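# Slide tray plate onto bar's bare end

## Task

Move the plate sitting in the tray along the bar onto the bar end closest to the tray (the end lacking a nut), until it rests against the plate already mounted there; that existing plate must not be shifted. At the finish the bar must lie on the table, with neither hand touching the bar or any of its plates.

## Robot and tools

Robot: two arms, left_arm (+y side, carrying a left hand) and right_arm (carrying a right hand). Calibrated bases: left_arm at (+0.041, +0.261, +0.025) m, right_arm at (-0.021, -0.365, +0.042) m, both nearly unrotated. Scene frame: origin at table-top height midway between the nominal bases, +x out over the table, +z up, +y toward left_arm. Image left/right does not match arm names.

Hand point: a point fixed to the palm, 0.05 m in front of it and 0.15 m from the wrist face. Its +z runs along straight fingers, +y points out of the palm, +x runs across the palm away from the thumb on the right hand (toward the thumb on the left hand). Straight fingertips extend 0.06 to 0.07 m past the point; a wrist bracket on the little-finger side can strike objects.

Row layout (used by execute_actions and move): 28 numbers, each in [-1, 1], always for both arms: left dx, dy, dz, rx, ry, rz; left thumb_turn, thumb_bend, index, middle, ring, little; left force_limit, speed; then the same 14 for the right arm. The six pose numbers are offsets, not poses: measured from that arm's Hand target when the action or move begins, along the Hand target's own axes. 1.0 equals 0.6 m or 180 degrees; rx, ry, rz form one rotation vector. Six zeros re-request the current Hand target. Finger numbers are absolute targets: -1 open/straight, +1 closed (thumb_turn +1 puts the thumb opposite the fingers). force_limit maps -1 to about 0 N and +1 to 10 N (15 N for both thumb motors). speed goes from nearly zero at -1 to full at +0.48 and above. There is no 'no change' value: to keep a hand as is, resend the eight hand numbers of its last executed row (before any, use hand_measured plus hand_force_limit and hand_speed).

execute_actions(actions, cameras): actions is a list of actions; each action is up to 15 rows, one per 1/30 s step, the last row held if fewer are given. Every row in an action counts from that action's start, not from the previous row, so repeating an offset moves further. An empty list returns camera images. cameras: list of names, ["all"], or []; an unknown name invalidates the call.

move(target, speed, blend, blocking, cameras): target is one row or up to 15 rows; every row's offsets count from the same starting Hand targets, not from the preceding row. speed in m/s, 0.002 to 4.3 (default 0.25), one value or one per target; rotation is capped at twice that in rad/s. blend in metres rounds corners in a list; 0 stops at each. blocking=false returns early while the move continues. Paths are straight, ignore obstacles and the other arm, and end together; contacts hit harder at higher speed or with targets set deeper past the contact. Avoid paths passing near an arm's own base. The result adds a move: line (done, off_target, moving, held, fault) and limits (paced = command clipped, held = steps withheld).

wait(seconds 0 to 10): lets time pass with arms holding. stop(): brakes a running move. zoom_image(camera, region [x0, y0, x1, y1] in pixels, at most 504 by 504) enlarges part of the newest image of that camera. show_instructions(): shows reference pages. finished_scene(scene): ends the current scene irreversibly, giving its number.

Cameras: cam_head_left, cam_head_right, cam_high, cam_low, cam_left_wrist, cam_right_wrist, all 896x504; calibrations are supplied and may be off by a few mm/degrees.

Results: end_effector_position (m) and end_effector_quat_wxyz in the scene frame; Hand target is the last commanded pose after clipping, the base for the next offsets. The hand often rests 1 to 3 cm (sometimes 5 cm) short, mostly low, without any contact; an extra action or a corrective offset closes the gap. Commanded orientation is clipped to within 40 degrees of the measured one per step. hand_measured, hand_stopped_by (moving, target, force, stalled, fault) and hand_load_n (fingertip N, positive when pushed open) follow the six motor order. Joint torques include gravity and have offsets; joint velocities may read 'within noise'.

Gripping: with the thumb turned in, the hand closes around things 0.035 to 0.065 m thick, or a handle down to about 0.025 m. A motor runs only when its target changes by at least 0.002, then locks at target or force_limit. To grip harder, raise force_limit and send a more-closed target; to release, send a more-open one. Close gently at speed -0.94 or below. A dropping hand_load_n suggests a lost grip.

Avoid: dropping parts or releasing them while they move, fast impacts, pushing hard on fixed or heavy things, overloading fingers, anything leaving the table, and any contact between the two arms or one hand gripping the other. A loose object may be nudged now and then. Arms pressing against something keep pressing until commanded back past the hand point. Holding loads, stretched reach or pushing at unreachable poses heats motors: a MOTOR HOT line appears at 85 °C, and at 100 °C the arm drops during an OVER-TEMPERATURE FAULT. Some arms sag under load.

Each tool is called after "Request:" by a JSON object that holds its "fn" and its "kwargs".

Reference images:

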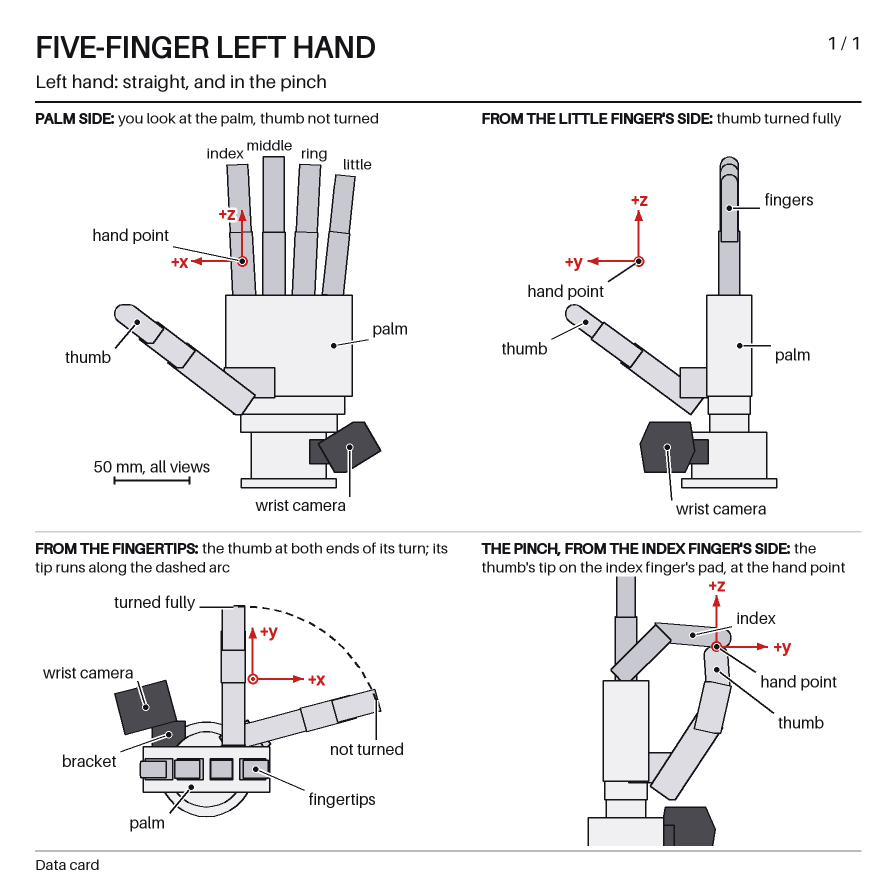

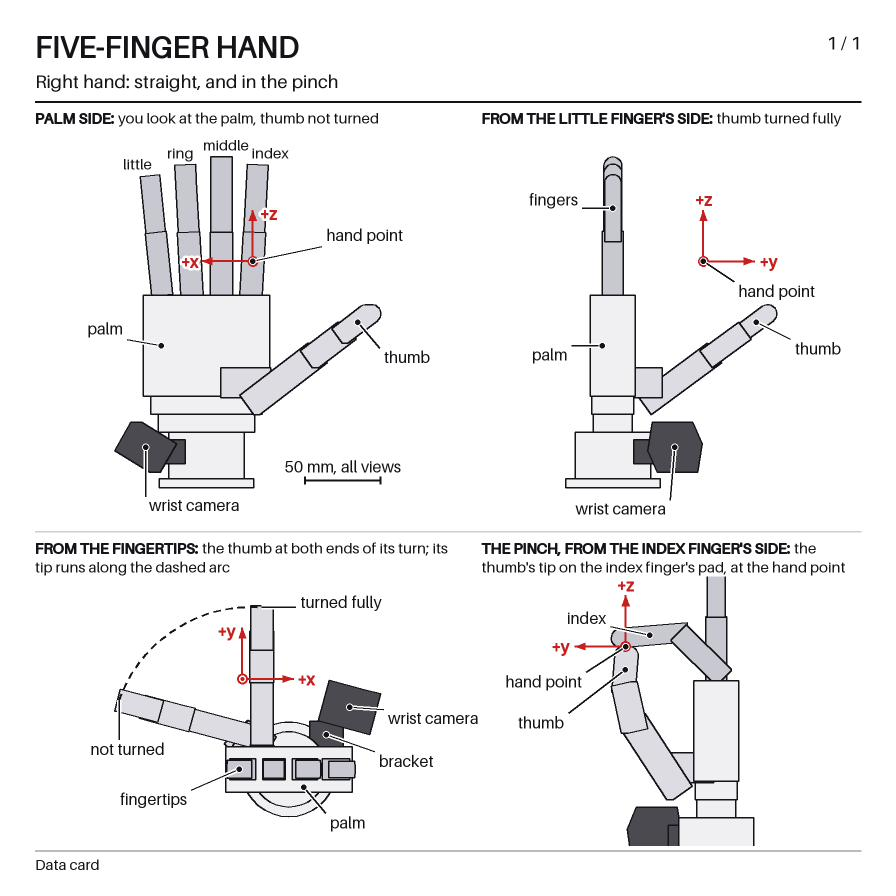

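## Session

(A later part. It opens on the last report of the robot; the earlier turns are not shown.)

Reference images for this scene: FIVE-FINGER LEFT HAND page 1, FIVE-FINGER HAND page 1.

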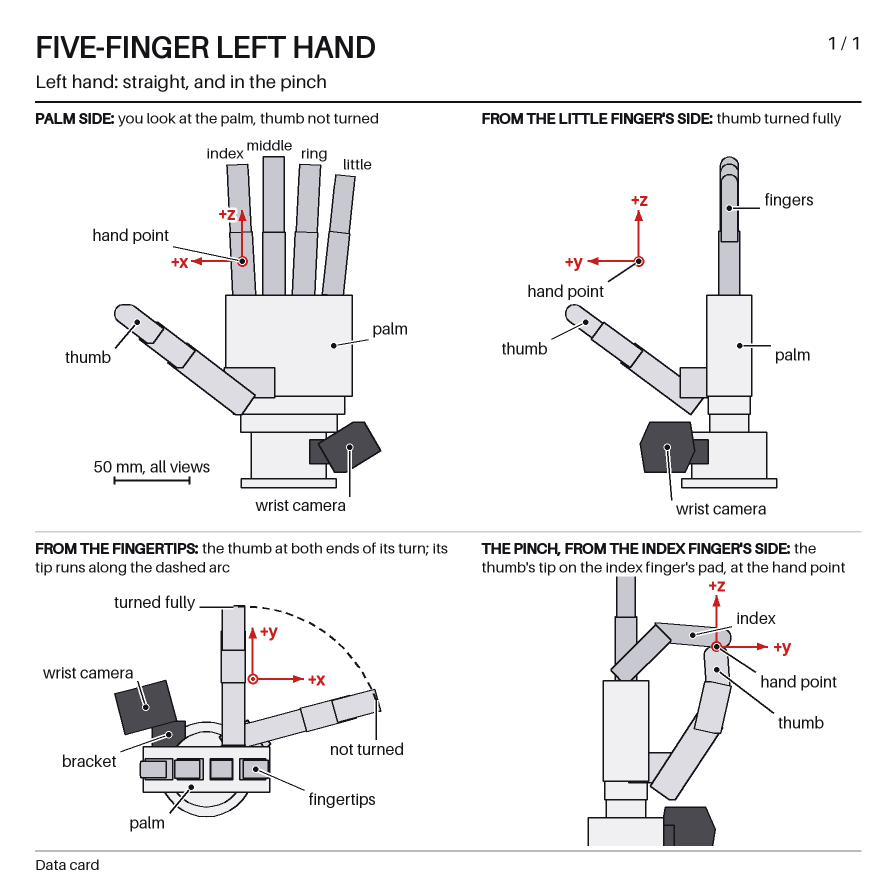

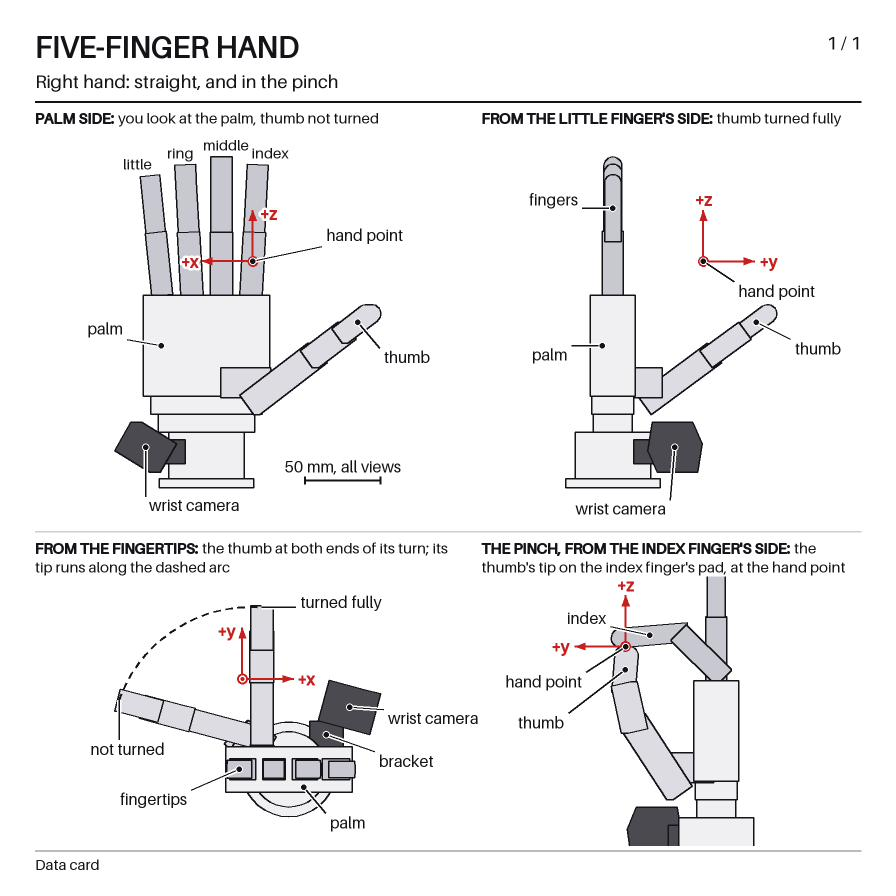

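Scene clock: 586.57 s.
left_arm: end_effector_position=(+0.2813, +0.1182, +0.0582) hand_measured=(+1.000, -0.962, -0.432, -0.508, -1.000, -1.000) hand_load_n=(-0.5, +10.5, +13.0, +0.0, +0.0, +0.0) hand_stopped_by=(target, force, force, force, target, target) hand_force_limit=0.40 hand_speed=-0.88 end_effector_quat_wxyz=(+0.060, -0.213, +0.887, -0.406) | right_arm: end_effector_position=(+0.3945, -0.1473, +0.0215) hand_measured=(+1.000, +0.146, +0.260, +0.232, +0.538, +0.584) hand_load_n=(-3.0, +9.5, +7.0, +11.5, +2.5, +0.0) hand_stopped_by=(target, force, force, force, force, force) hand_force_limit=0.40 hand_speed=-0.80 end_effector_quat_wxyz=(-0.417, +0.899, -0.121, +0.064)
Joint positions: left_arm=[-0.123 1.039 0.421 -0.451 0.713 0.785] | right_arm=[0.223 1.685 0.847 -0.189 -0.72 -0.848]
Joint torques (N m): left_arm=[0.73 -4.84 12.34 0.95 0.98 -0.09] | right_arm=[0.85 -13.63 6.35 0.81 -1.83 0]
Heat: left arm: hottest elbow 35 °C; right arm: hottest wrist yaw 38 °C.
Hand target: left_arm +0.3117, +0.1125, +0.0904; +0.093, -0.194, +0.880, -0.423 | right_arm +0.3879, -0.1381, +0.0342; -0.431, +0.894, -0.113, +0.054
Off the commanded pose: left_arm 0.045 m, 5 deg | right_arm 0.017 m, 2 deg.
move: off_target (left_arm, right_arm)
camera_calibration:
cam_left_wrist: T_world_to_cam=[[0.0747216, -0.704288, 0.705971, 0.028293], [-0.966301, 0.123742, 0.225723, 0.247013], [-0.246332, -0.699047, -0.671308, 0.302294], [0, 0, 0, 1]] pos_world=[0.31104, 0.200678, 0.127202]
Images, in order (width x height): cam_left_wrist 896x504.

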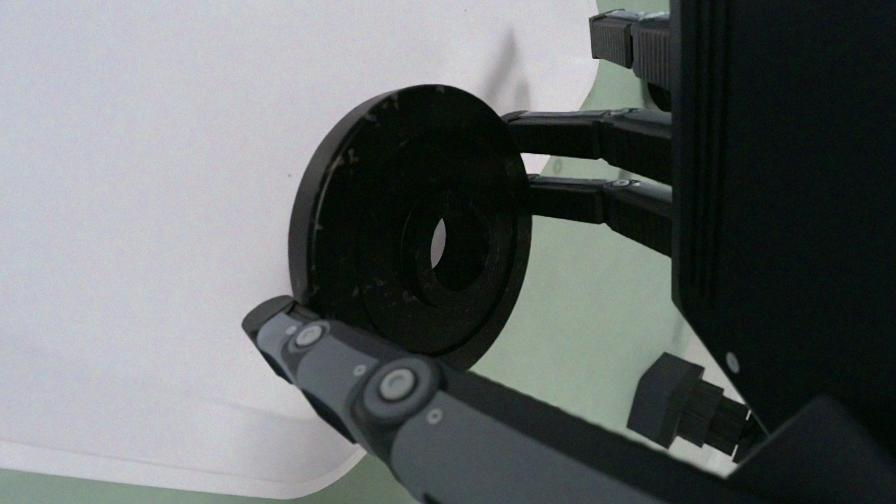

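Request:
{"fn": "move", "kwargs": {"target": [[0, 0, 0, 0, 0, 0, 1, -0.6, -0.1, -0.05, -1, -1, 0.4, -0.88, 0, 0, 0, 0, 0, 0, 1, 0.56, 0.64, 0.64, 0.74, 0.74, 0.4, -0.8],[0, -0.0782, -0.0624, 0, 0, 0, 1, -0.6, -0.1, -0.05, -1, -1, 0.4, -0.88, 0, 0, 0, 0, 0, 0, 1, 0.56, 0.64, 0.64, 0.74, 0.74, 0.4, -0.8]], "speed": 0.06, "cameras": ["cam_left_wrist","cam_head_left","cam_head_right"]}}

Scene clock: 599.23 s.
left_arm: end_effector_position=(+0.2839, +0.1179, +0.1122) hand_measured=(+1.000, -0.964, -0.432, -0.422, -1.000, -1.000) hand_load_n=(+0.5, +13.5, +8.0, +7.5, +0.0, +0.0) hand_stopped_by=(target, force, force, force, target, target) hand_force_limit=0.40 hand_speed=-0.88 end_effector_quat_wxyz=(+0.057, -0.214, +0.887, -0.405) | right_arm: end_effector_position=(+0.3945, -0.1473, +0.0215) hand_measured=(+1.000, +0.146, +0.260, +0.232, +0.538, +0.584) hand_load_n=(-3.0, +10.0, +7.0, +11.5, +2.5, +0.0) hand_stopped_by=(target, force, force, force, force, force) hand_force_limit=0.40 hand_speed=-0.80 end_effector_quat_wxyz=(-0.417, +0.899, -0.121, +0.064)
Joint positions: left_arm=[-0.123 0.941 0.531 -0.667 0.713 0.785] | right_arm=[0.223 1.685 0.847 -0.189 -0.72 -0.848]
Joint torques (N m): left_arm=[0.67 -4.54 13.86 1.14 0.97 -0.08] | right_arm=[0.85 -13.51 6.35 0.83 -1.83 0.01]
Heat: left arm: hottest elbow 36 °C; right arm: hottest wrist yaw 38 °C.
Hand target: left_arm +0.3116, +0.1125, +0.1504; +0.093, -0.195, +0.880, -0.423 | right_arm +0.3879, -0.1381, +0.0342; -0.431, +0.894, -0.113, +0.054
Off the commanded pose: left_arm 0.048 m, 5 deg | right_arm 0.017 m, 2 deg.
move: off_target (left_arm, right_arm)
camera_calibration:
cam_left_wrist: T_world_to_cam=[[0.0800446, -0.70491, 0.704766, -0.0116053], [-0.964584, 0.123498, 0.233077, 0.236066], [-0.251336, -0.698463, -0.67006, 0.340194], [0, 0, 0, 1]] pos_world=[0.314137, 0.200278, 0.181108]
Images, in order (width x height): cam_head_left 896x504, cam_head_right 896x504, cam_left_wrist 896x504.

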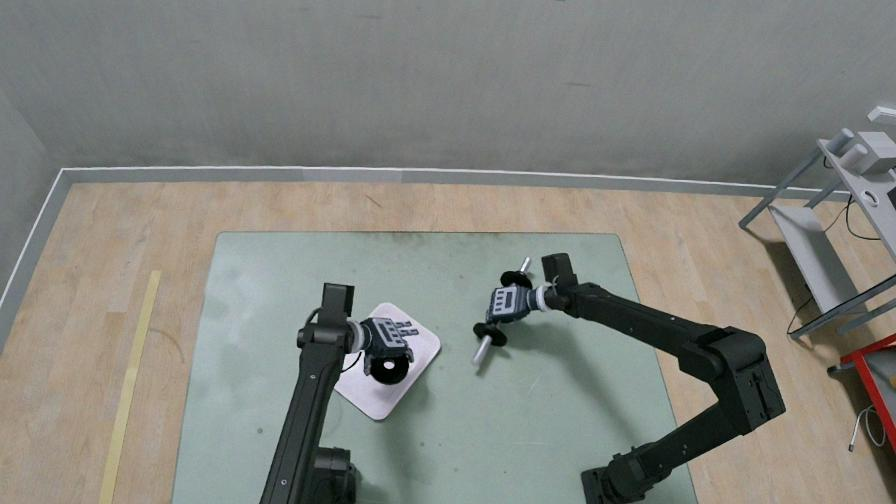

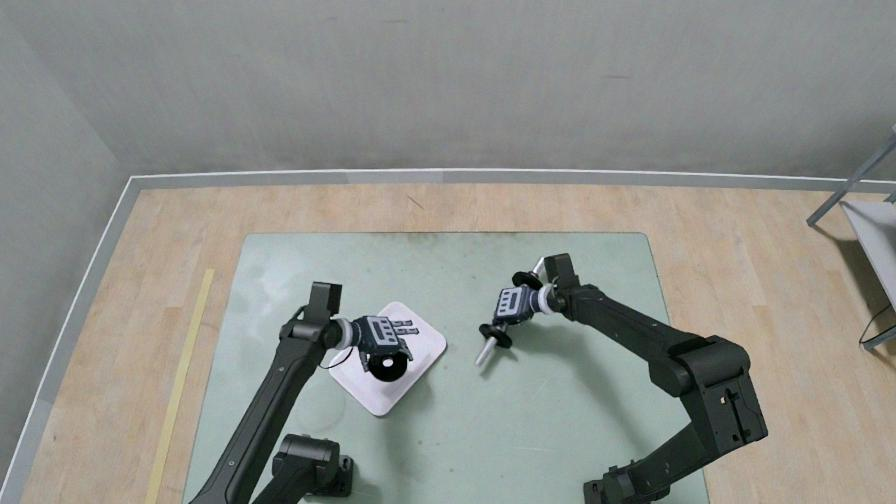

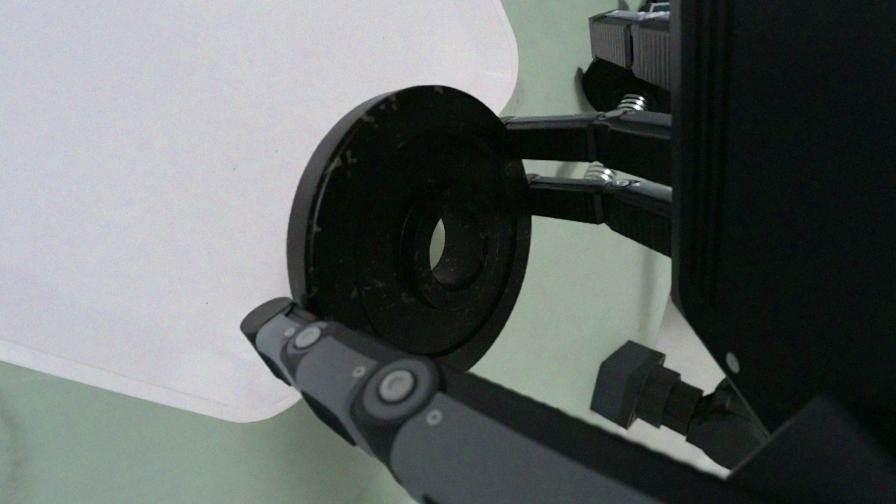

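Request:
{"fn": "move", "kwargs": {"target": [0.1437, -0.1907, 0.133, 0.2223, -0.0724, 0.549, 1, -0.6, -0.1, -0.05, -1, -1, 0.4, -0.88, 0, 0, 0, 0, 0, 0, 1, 0.56, 0.64, 0.64, 0.74, 0.74, 0.4, -0.8], "speed": 0.2, "cameras": ["cam_left_wrist","cam_head_left","cam_head_right","cam_high"]}}

Scene clock: 692.77 s.
left_arm: end_effector_position=(+0.2797, -0.0344, +0.1556) hand_measured=(+1.000, -0.964, -0.432, -0.422, -1.000, -1.000) hand_load_n=(+4.0, +13.0, +9.0, +7.0, +0.0, +0.0) hand_stopped_by=(target, force, force, force, target, target) hand_force_limit=0.40 hand_speed=-0.88 end_effector_quat_wxyz=(+0.472, +0.505, +0.575, -0.438) | right_arm: end_effector_position=(+0.3945, -0.1473, +0.0215) hand_measured=(+1.000, +0.146, +0.260, +0.232, +0.538, +0.584) hand_load_n=(-3.0, +10.0, +7.0, +11.5, +2.5, +0.0) hand_stopped_by=(target, force, force, force, force, force) hand_force_limit=0.40 hand_speed=-0.80 end_effector_quat_wxyz=(-0.417, +0.899, -0.121, +0.064)
Joint positions: left_arm=[-0.625 0.913 0.175 0.483 0.827 1.734] | right_arm=[0.223 1.685 0.847 -0.189 -0.72 -0.848]
Joint torques (N m): left_arm=[0.44 -2.26 9.4 3.63 0.48 0.47] | right_arm=[0.73 -13.57 6.37 0.79 -1.84 -0.01]
Heat: left arm: hottest elbow 42 °C; right arm: hottest wrist yaw 40 °C.
Hand target: left_arm +0.2898, -0.0451, +0.1901; +0.514, +0.524, +0.529, -0.427 | right_arm +0.3879, -0.1381, +0.0342; -0.431, +0.894, -0.113, +0.054
Off the commanded pose: left_arm 0.037 m, 8 deg | right_arm 0.017 m, 2 deg.
move: off_target (left_arm, right_arm)
camera_calibration:
cam_left_wrist: T_world_to_cam=[[-0.961613, -0.0955863, -0.257224, 0.312828], [0.132786, 0.65823, -0.741014, 0.103852], [0.240143, -0.746724, -0.62027, 0.11493], [0, 0, 0, 1]] pos_world=[0.259429, 0.0473645, 0.22871]
Images, in order (width x height): cam_head_left 896x504, cam_head_right 896x504, cam_high 896x504, cam_left_wrist 896x504.

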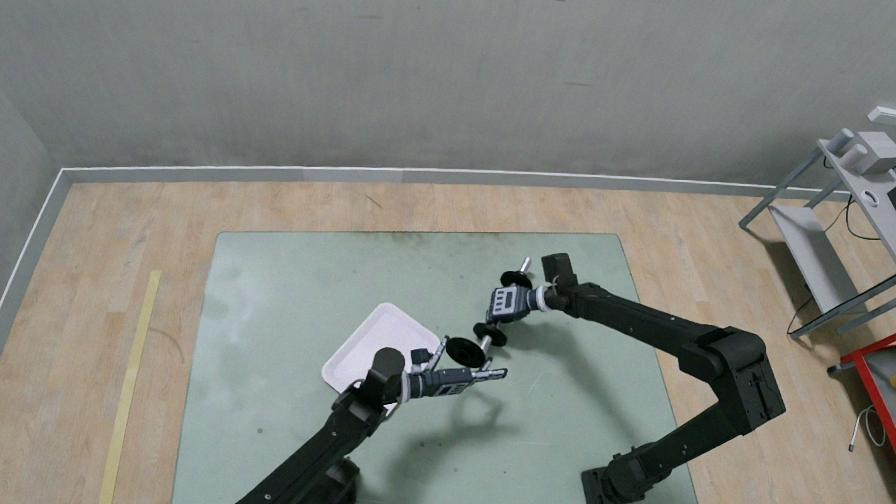

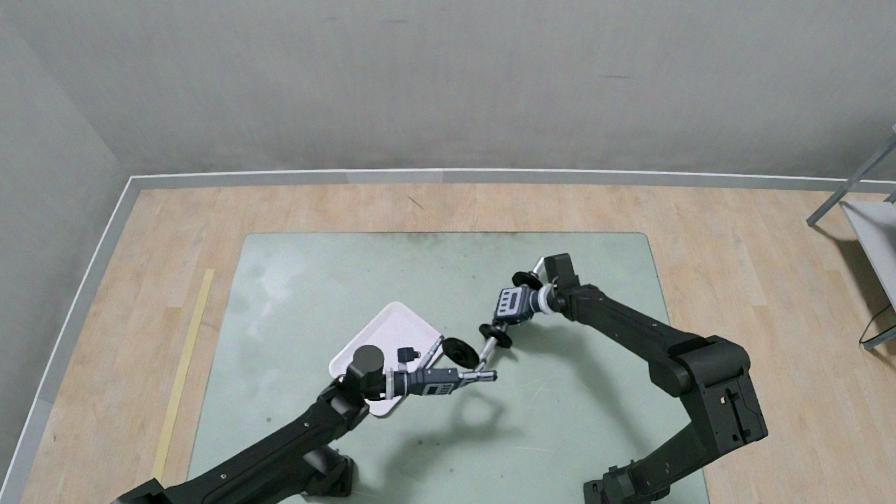

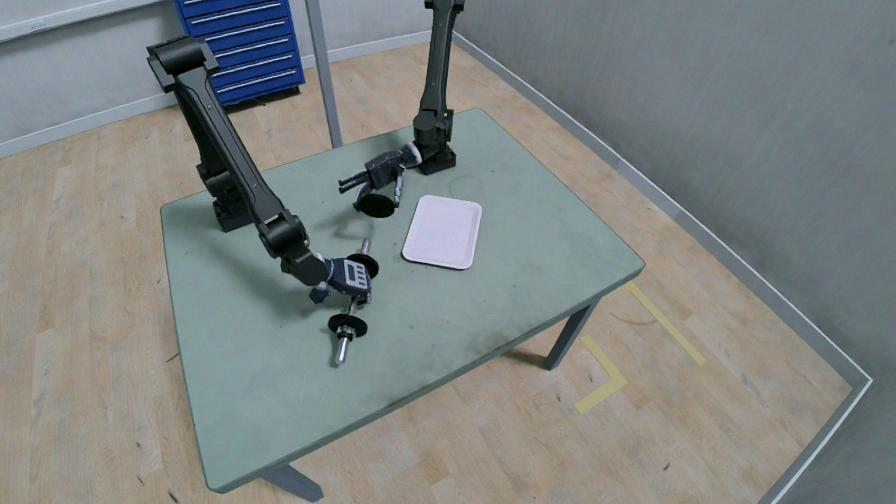

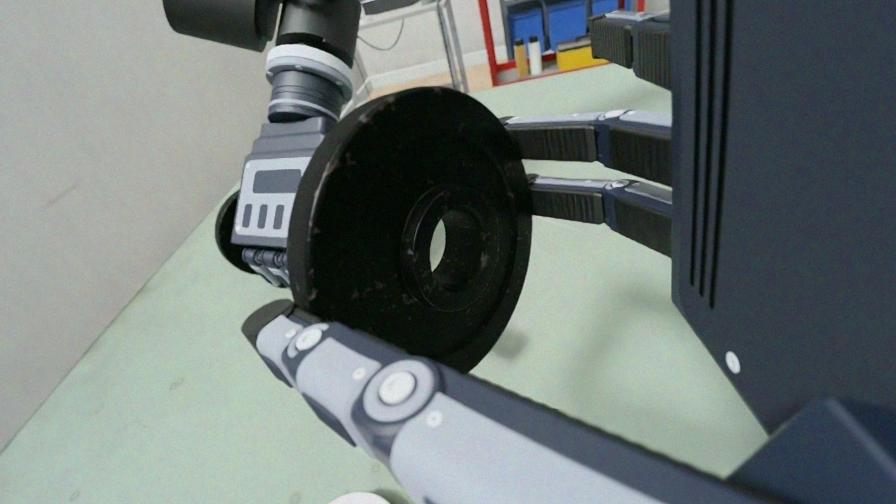

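Request:
{"fn": "move", "kwargs": {"target": [0.0215, -0.02, 0.0278, 0.001, -0.02, 0.0367, 1, -0.6, -0.1, -0.05, -1, -1, 0.4, -0.88, 0, 0, 0, 0, 0, 0, 1, 0.56, 0.64, 0.64, 0.74, 0.74, 0.4, -0.8], "speed": 0.1, "cameras": ["cam_left_wrist","cam_head_left","cam_head_right","cam_high"]}}

Scene clock: 718.07 s.
left_arm: end_effector_position=(+0.2735, -0.0515, +0.1439) hand_measured=(+1.000, -0.964, -0.432, -0.422, -1.000, -1.000) hand_load_n=(+4.0, +13.0, +9.0, +7.0, +0.0, +0.0) hand_stopped_by=(target, force, force, force, target, target) hand_force_limit=0.40 hand_speed=-0.88 end_effector_quat_wxyz=(+0.514, +0.529, +0.525, -0.425) | right_arm: end_effector_position=(+0.3945, -0.1473, +0.0215) hand_measured=(+1.000, +0.146, +0.260, +0.232, +0.538, +0.584) hand_load_n=(-3.0, +10.0, +7.0, +11.5, +2.5, +0.0) hand_stopped_by=(target, force, force, force, force, force) hand_force_limit=0.40 hand_speed=-0.80 end_effector_quat_wxyz=(-0.417, +0.899, -0.121, +0.064)
Joint positions: left_arm=[-0.698 1.15 0.121 0.874 0.775 1.777] | right_arm=[0.223 1.685 0.847 -0.189 -0.72 -0.848]
Joint torques (N m): left_arm=[-0.03 -3.49 7.06 3.81 0.15 0.46] | right_arm=[0.85 -13.57 6.37 0.81 -1.82 -0.01]
Heat: left arm: hottest elbow 42 °C; right arm: hottest wrist yaw 40 °C.
Hand target: left_arm +0.2805, -0.0611, +0.1744; +0.553, +0.541, +0.481, -0.413 | right_arm +0.3879, -0.1381, +0.0342; -0.431, +0.894, -0.113, +0.054
Off the commanded pose: left_arm 0.033 m, 7 deg | right_arm 0.017 m, 2 deg.
move: off_target (left_arm, right_arm)
camera_calibration:
cam_left_wrist: T_world_to_cam=[[-0.923749, -0.0843485, -0.373594, 0.309137], [0.246334, 0.616075, -0.748179, 0.0750413], [0.29327, -0.783159, -0.548321, 0.0696285], [0, 0, 0, 1]] pos_world=[0.24666, 0.0343744, 0.209815]
Images, in order (width x height): cam_head_left 896x504, cam_head_right 896x504, cam_high 896x504, cam_left_wrist 896x504.

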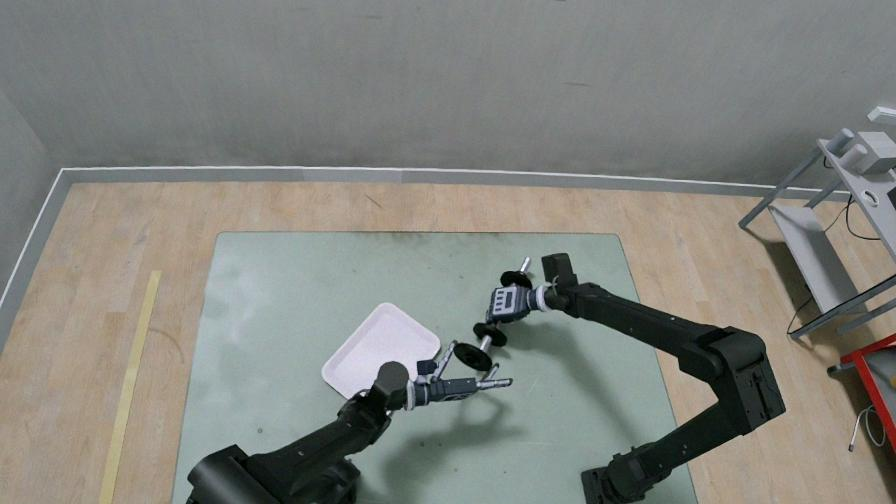

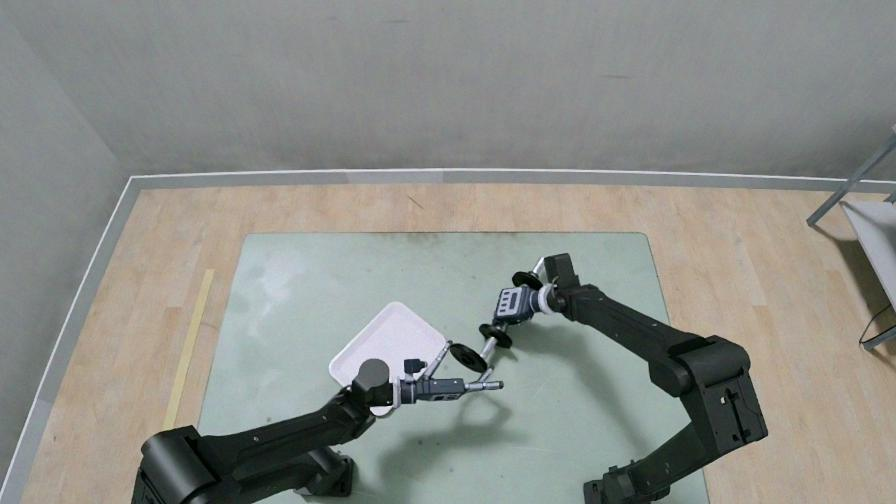

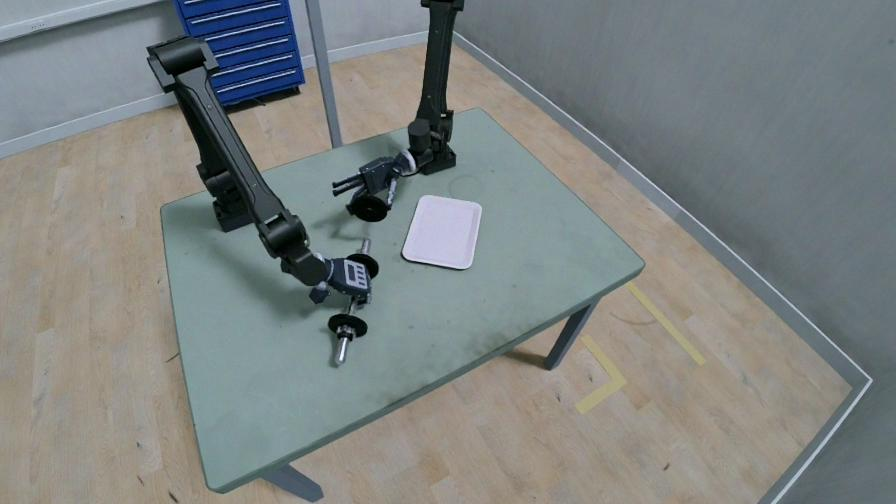

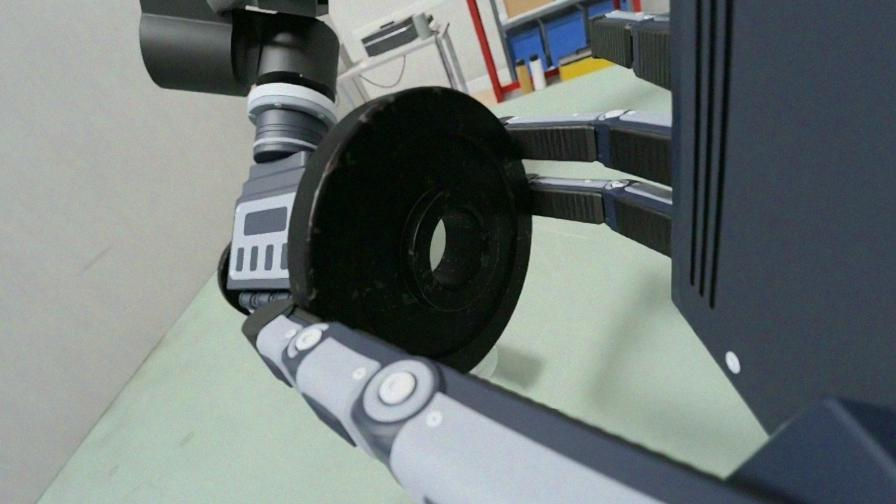

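Request:
{"fn": "zoom_image", "kwargs": {"camera": "cam_head_right", "region": [420, 310, 520, 410]}}

Request:
{"fn": "zoom_image", "kwargs": {"camera": "cam_head_left", "region": [420, 310, 520, 410]}}

Request:
{"fn": "zoom_image", "kwargs": {"camera": "cam_high", "region": [310, 140, 430, 300]}}

Request:
{"fn": "zoom_image", "kwargs": {"camera": "cam_left_wrist", "region": [380, 180, 560, 400]}}

Scaled by 5.040.

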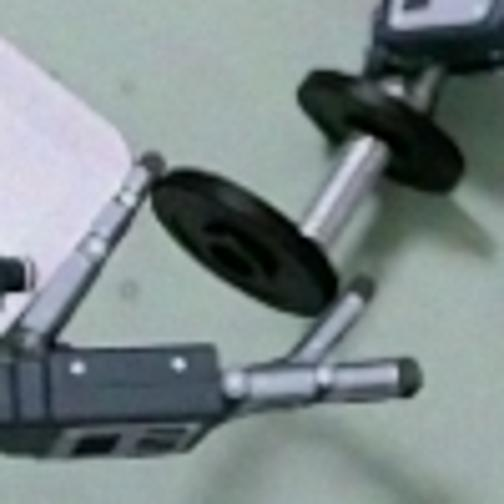

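Scaled by 5.040.

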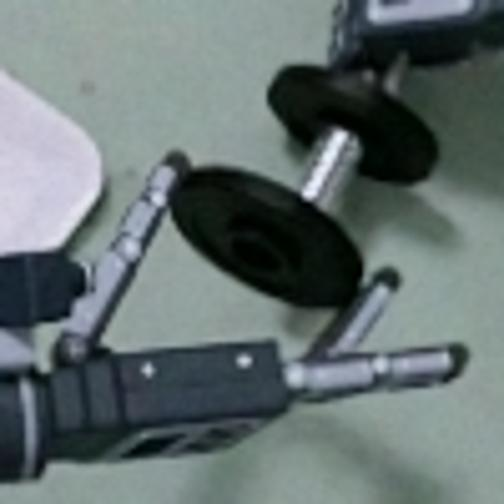

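Scaled by 3.150.

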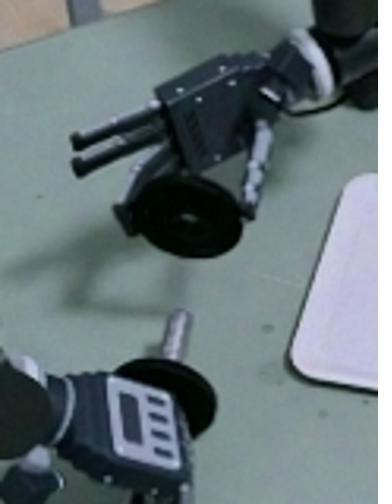

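Scaled by 2.291.

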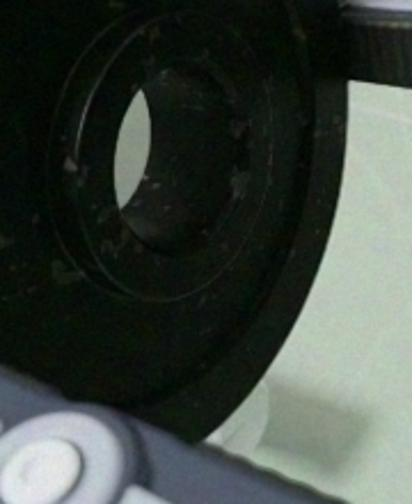

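Request:
{"fn": "move", "kwargs": {"target": [0.0938, -0.0253, 0.0267, 0, 0, 0, 1, -0.6, -0.1, -0.05, -1, -1, 0.4, -0.88, 0, 0, 0, 0, 0, 0, 1, 0.56, 0.64, 0.64, 0.74, 0.74, 0.4, -0.8], "speed": 0.1, "cameras": ["cam_left_wrist","cam_head_left","cam_head_right","cam_high"]}}

Scene clock: 775.43 s.
left_arm: end_effector_position=(+0.2714, -0.0641, +0.0903) hand_measured=(+1.000, -0.964, -0.432, -0.422, -1.000, -1.000) hand_load_n=(+3.5, +13.0, +9.0, +7.5, +0.5, +0.0) hand_stopped_by=(target, force, force, force, target, target) hand_force_limit=0.40 hand_speed=-0.88 end_effector_quat_wxyz=(+0.518, +0.535, +0.519, -0.420) | right_arm: end_effector_position=(+0.3945, -0.1473, +0.0215) hand_measured=(+1.000, +0.146, +0.260, +0.232, +0.538, +0.584) hand_load_n=(-3.0, +9.5, +7.0, +11.5, +2.5, +0.0) hand_stopped_by=(target, force, force, force, force, force) hand_force_limit=0.40 hand_speed=-0.80 end_effector_quat_wxyz=(-0.417, +0.899, -0.121, +0.064)
Joint positions: left_arm=[-0.751 1.644 0.113 1.382 0.724 1.789] | right_arm=[0.223 1.685 0.847 -0.189 -0.72 -0.848]
Joint torques (N m): left_arm=[0.09 -5.95 3.03 3.84 0.08 0.27] | right_arm=[0.67 -13.63 6.32 0.87 -1.82 0.01]
Heat: left arm: hottest elbow 38 °C; right arm: hottest wrist yaw 41 °C.
Hand target: left_arm +0.2780, -0.0747, +0.1156; +0.553, +0.541, +0.481, -0.413 | right_arm +0.3879, -0.1381, +0.0342; -0.431, +0.894, -0.113, +0.054
Off the commanded pose: left_arm 0.028 m, 6 deg | right_arm 0.017 m, 2 deg.
move: off_target (left_arm, right_arm)
camera_calibration:
cam_left_wrist: T_world_to_cam=[[-0.915834, -0.0797283, -0.393562, 0.2861], [0.264668, 0.617229, -0.740932, 0.0376237], [0.301991, -0.782734, -0.544178, 0.0283541], [0, 0, 0, 1]] pos_world=[0.2435, 0.0217816, 0.155904]
Images, in order (width x height): cam_head_left 896x504, cam_head_right 896x504, cam_high 896x504, cam_left_wrist 896x504.

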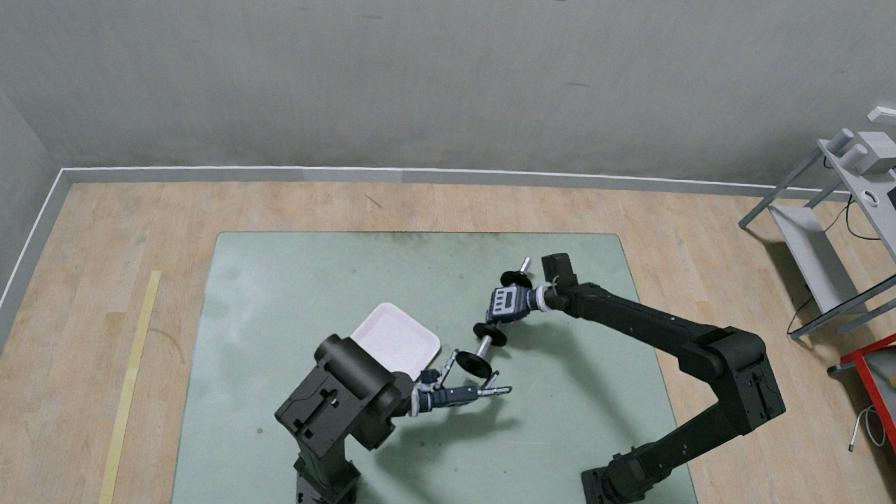

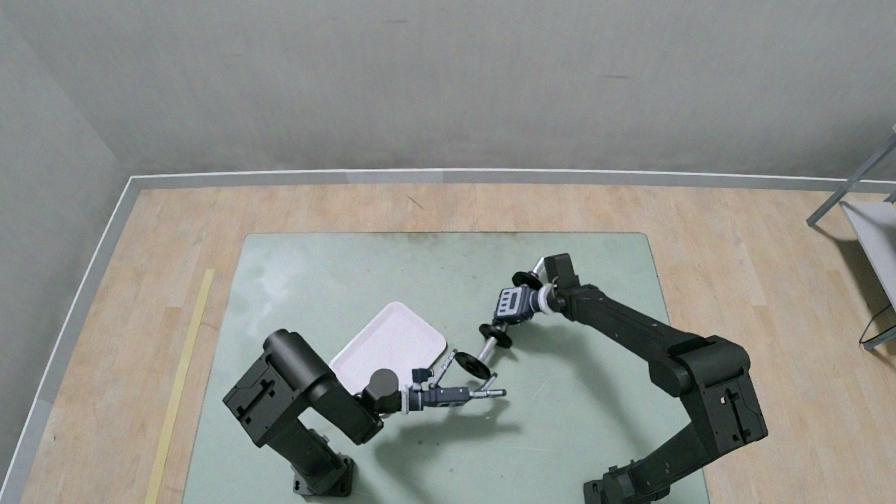

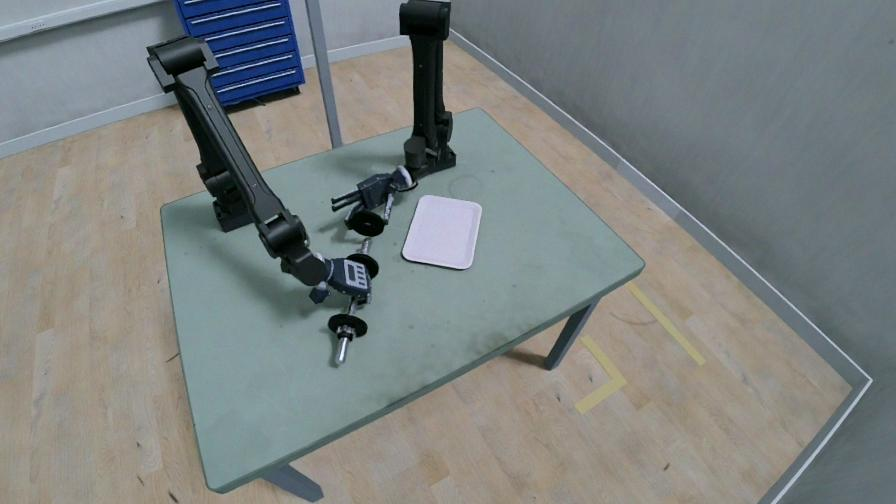

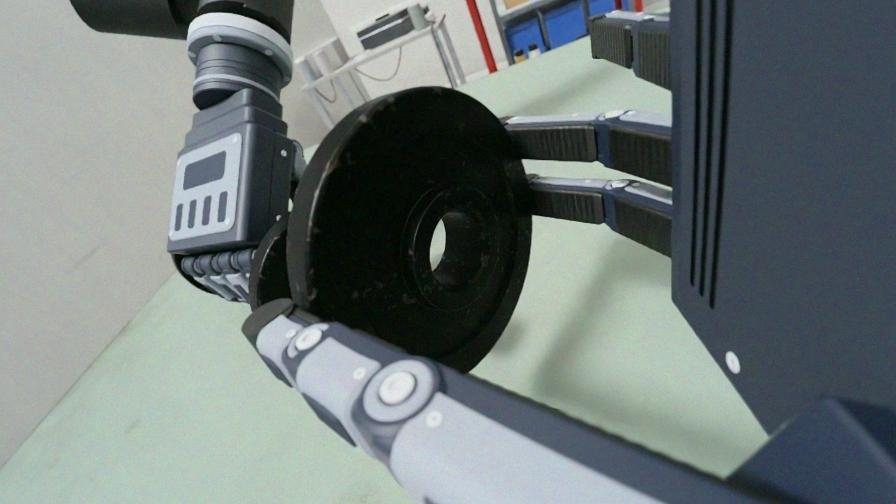

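Request:
{"fn": "move", "kwargs": {"target": [0, 0, 0, -0.0016, 0.0542, 0.0324, 1, -0.6, -0.1, -0.05, -1, -1, 0.4, -0.88, 0, 0, 0, 0, 0, 0, 1, 0.56, 0.64, 0.64, 0.74, 0.74, 0.4, -0.8], "speed": 0.1, "cameras": ["cam_left_wrist","cam_head_left","cam_head_right"]}}

Scene clock: 864.37 s.
left_arm: end_effector_position=(+0.2669, -0.0576, +0.0824) hand_measured=(+1.000, -0.964, -0.432, -0.422, -1.000, -1.000) hand_load_n=(+3.5, +13.0, +9.5, +7.5, +0.0, +0.0) hand_stopped_by=(target, force, force, force, target, target) hand_force_limit=0.40 hand_speed=-0.88 end_effector_quat_wxyz=(+0.492, +0.586, +0.541, -0.347) | right_arm: end_effector_position=(+0.3943, -0.1475, +0.0215) hand_measured=(+1.000, +0.146, +0.260, +0.232, +0.538, +0.584) hand_load_n=(-3.0, +9.5, +7.0, +11.5, +2.5, +0.0) hand_stopped_by=(target, force, force, force, force, force) hand_force_limit=0.40 hand_speed=-0.80 end_effector_quat_wxyz=(-0.417, +0.899, -0.120, +0.063)
Joint positions: left_arm=[-0.817 1.367 0.113 0.917 0.594 1.976] | right_arm=[0.222 1.685 0.847 -0.19 -0.72 -0.849]
Joint torques (N m): left_arm=[0.03 -6.18 6.34 2.66 0.16 0.52] | right_arm=[0.85 -13.74 6.35 0.8 -1.81 0.02]
Heat: left arm: hottest elbow 35 °C; right arm: hottest wrist yaw 42 °C.
Hand target: left_arm +0.2781, -0.0746, +0.1155; +0.532, +0.596, +0.499, -0.336 | right_arm +0.3878, -0.1382, +0.0343; -0.431, +0.894, -0.113, +0.054
Off the commanded pose: left_arm 0.039 m, 7 deg | right_arm 0.017 m, 2 deg.
move: off_target (left_arm, right_arm)
camera_calibration:
cam_left_wrist: T_world_to_cam=[[-0.883414, -0.0265241, -0.467841, 0.27991], [0.296165, 0.742096, -0.601315, 0.016258], [0.363132, -0.669769, -0.647723, 0.0291202], [0, 0, 0, 1]] pos_world=[0.231887, 0.0148632, 0.159592]
Images, in order (width x height): cam_head_left 896x504, cam_head_right 896x504, cam_left_wrist 896x504.

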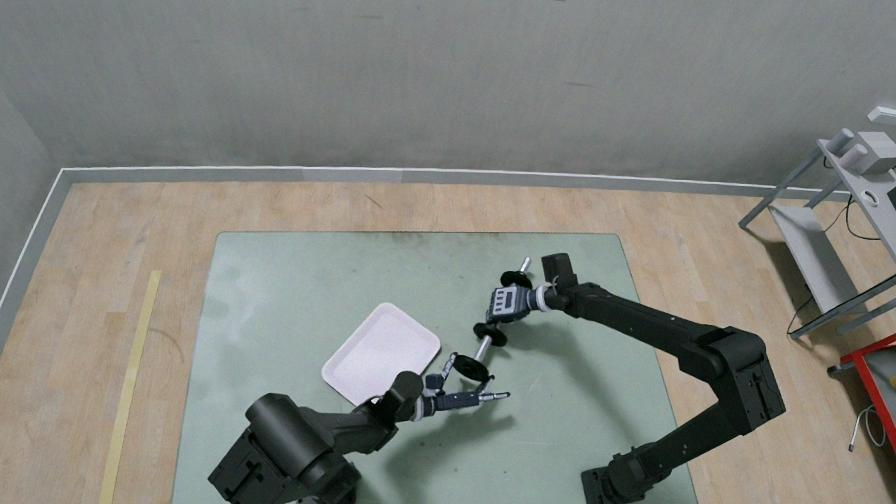

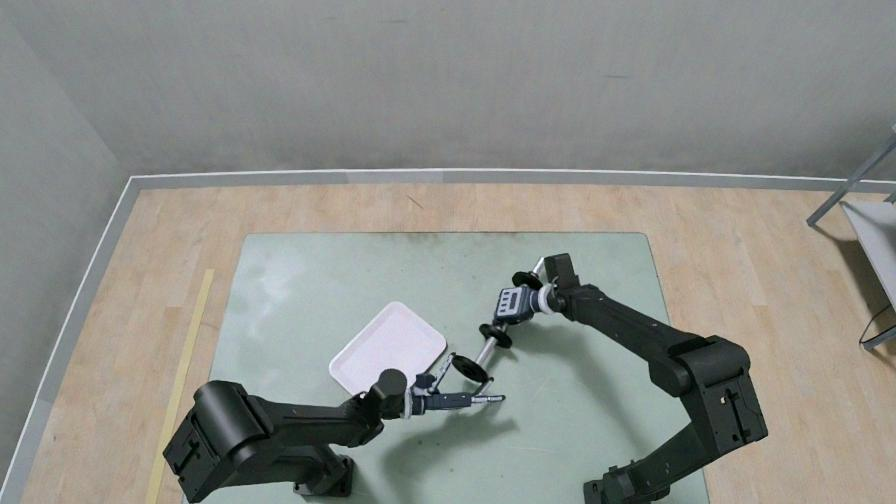

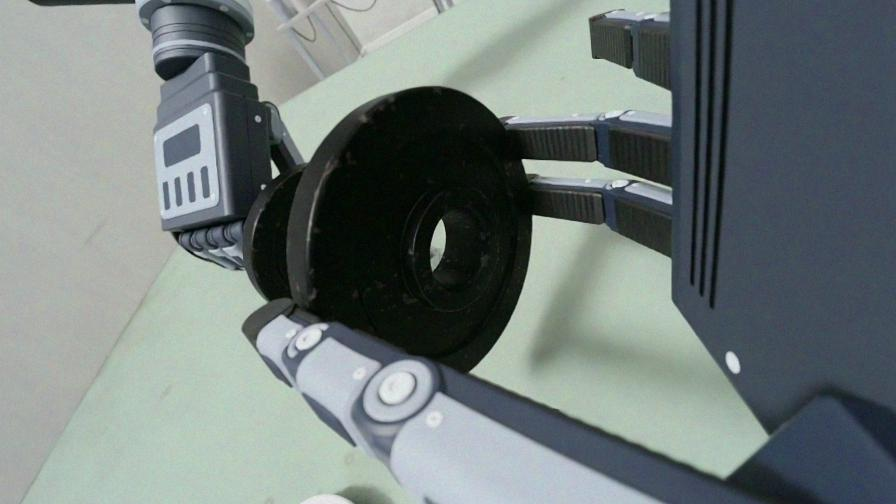

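Request:
{"fn": "zoom_image", "kwargs": {"camera": "cam_left_wrist", "region": [380, 180, 520, 300]}}

Request:
{"fn": "zoom_image", "kwargs": {"camera": "cam_head_right", "region": [420, 310, 520, 410]}}

Request:
{"fn": "zoom_image", "kwargs": {"camera": "cam_head_left", "region": [420, 310, 520, 410]}}

Scaled by 3.600.

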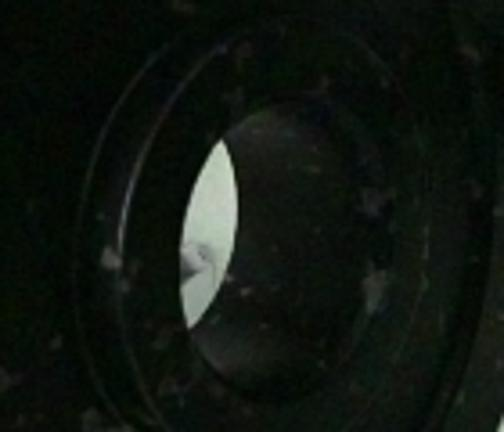

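Scaled by 5.040.

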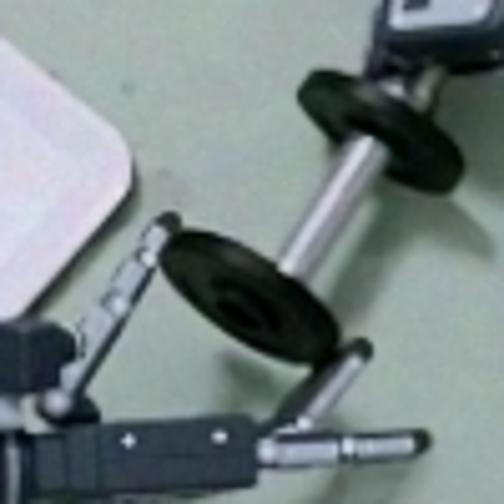

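Scaled by 5.040.

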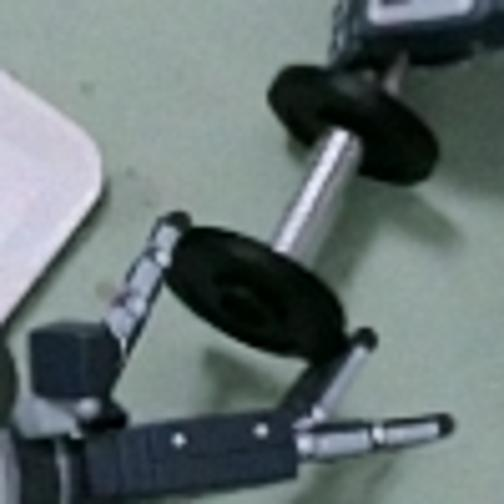

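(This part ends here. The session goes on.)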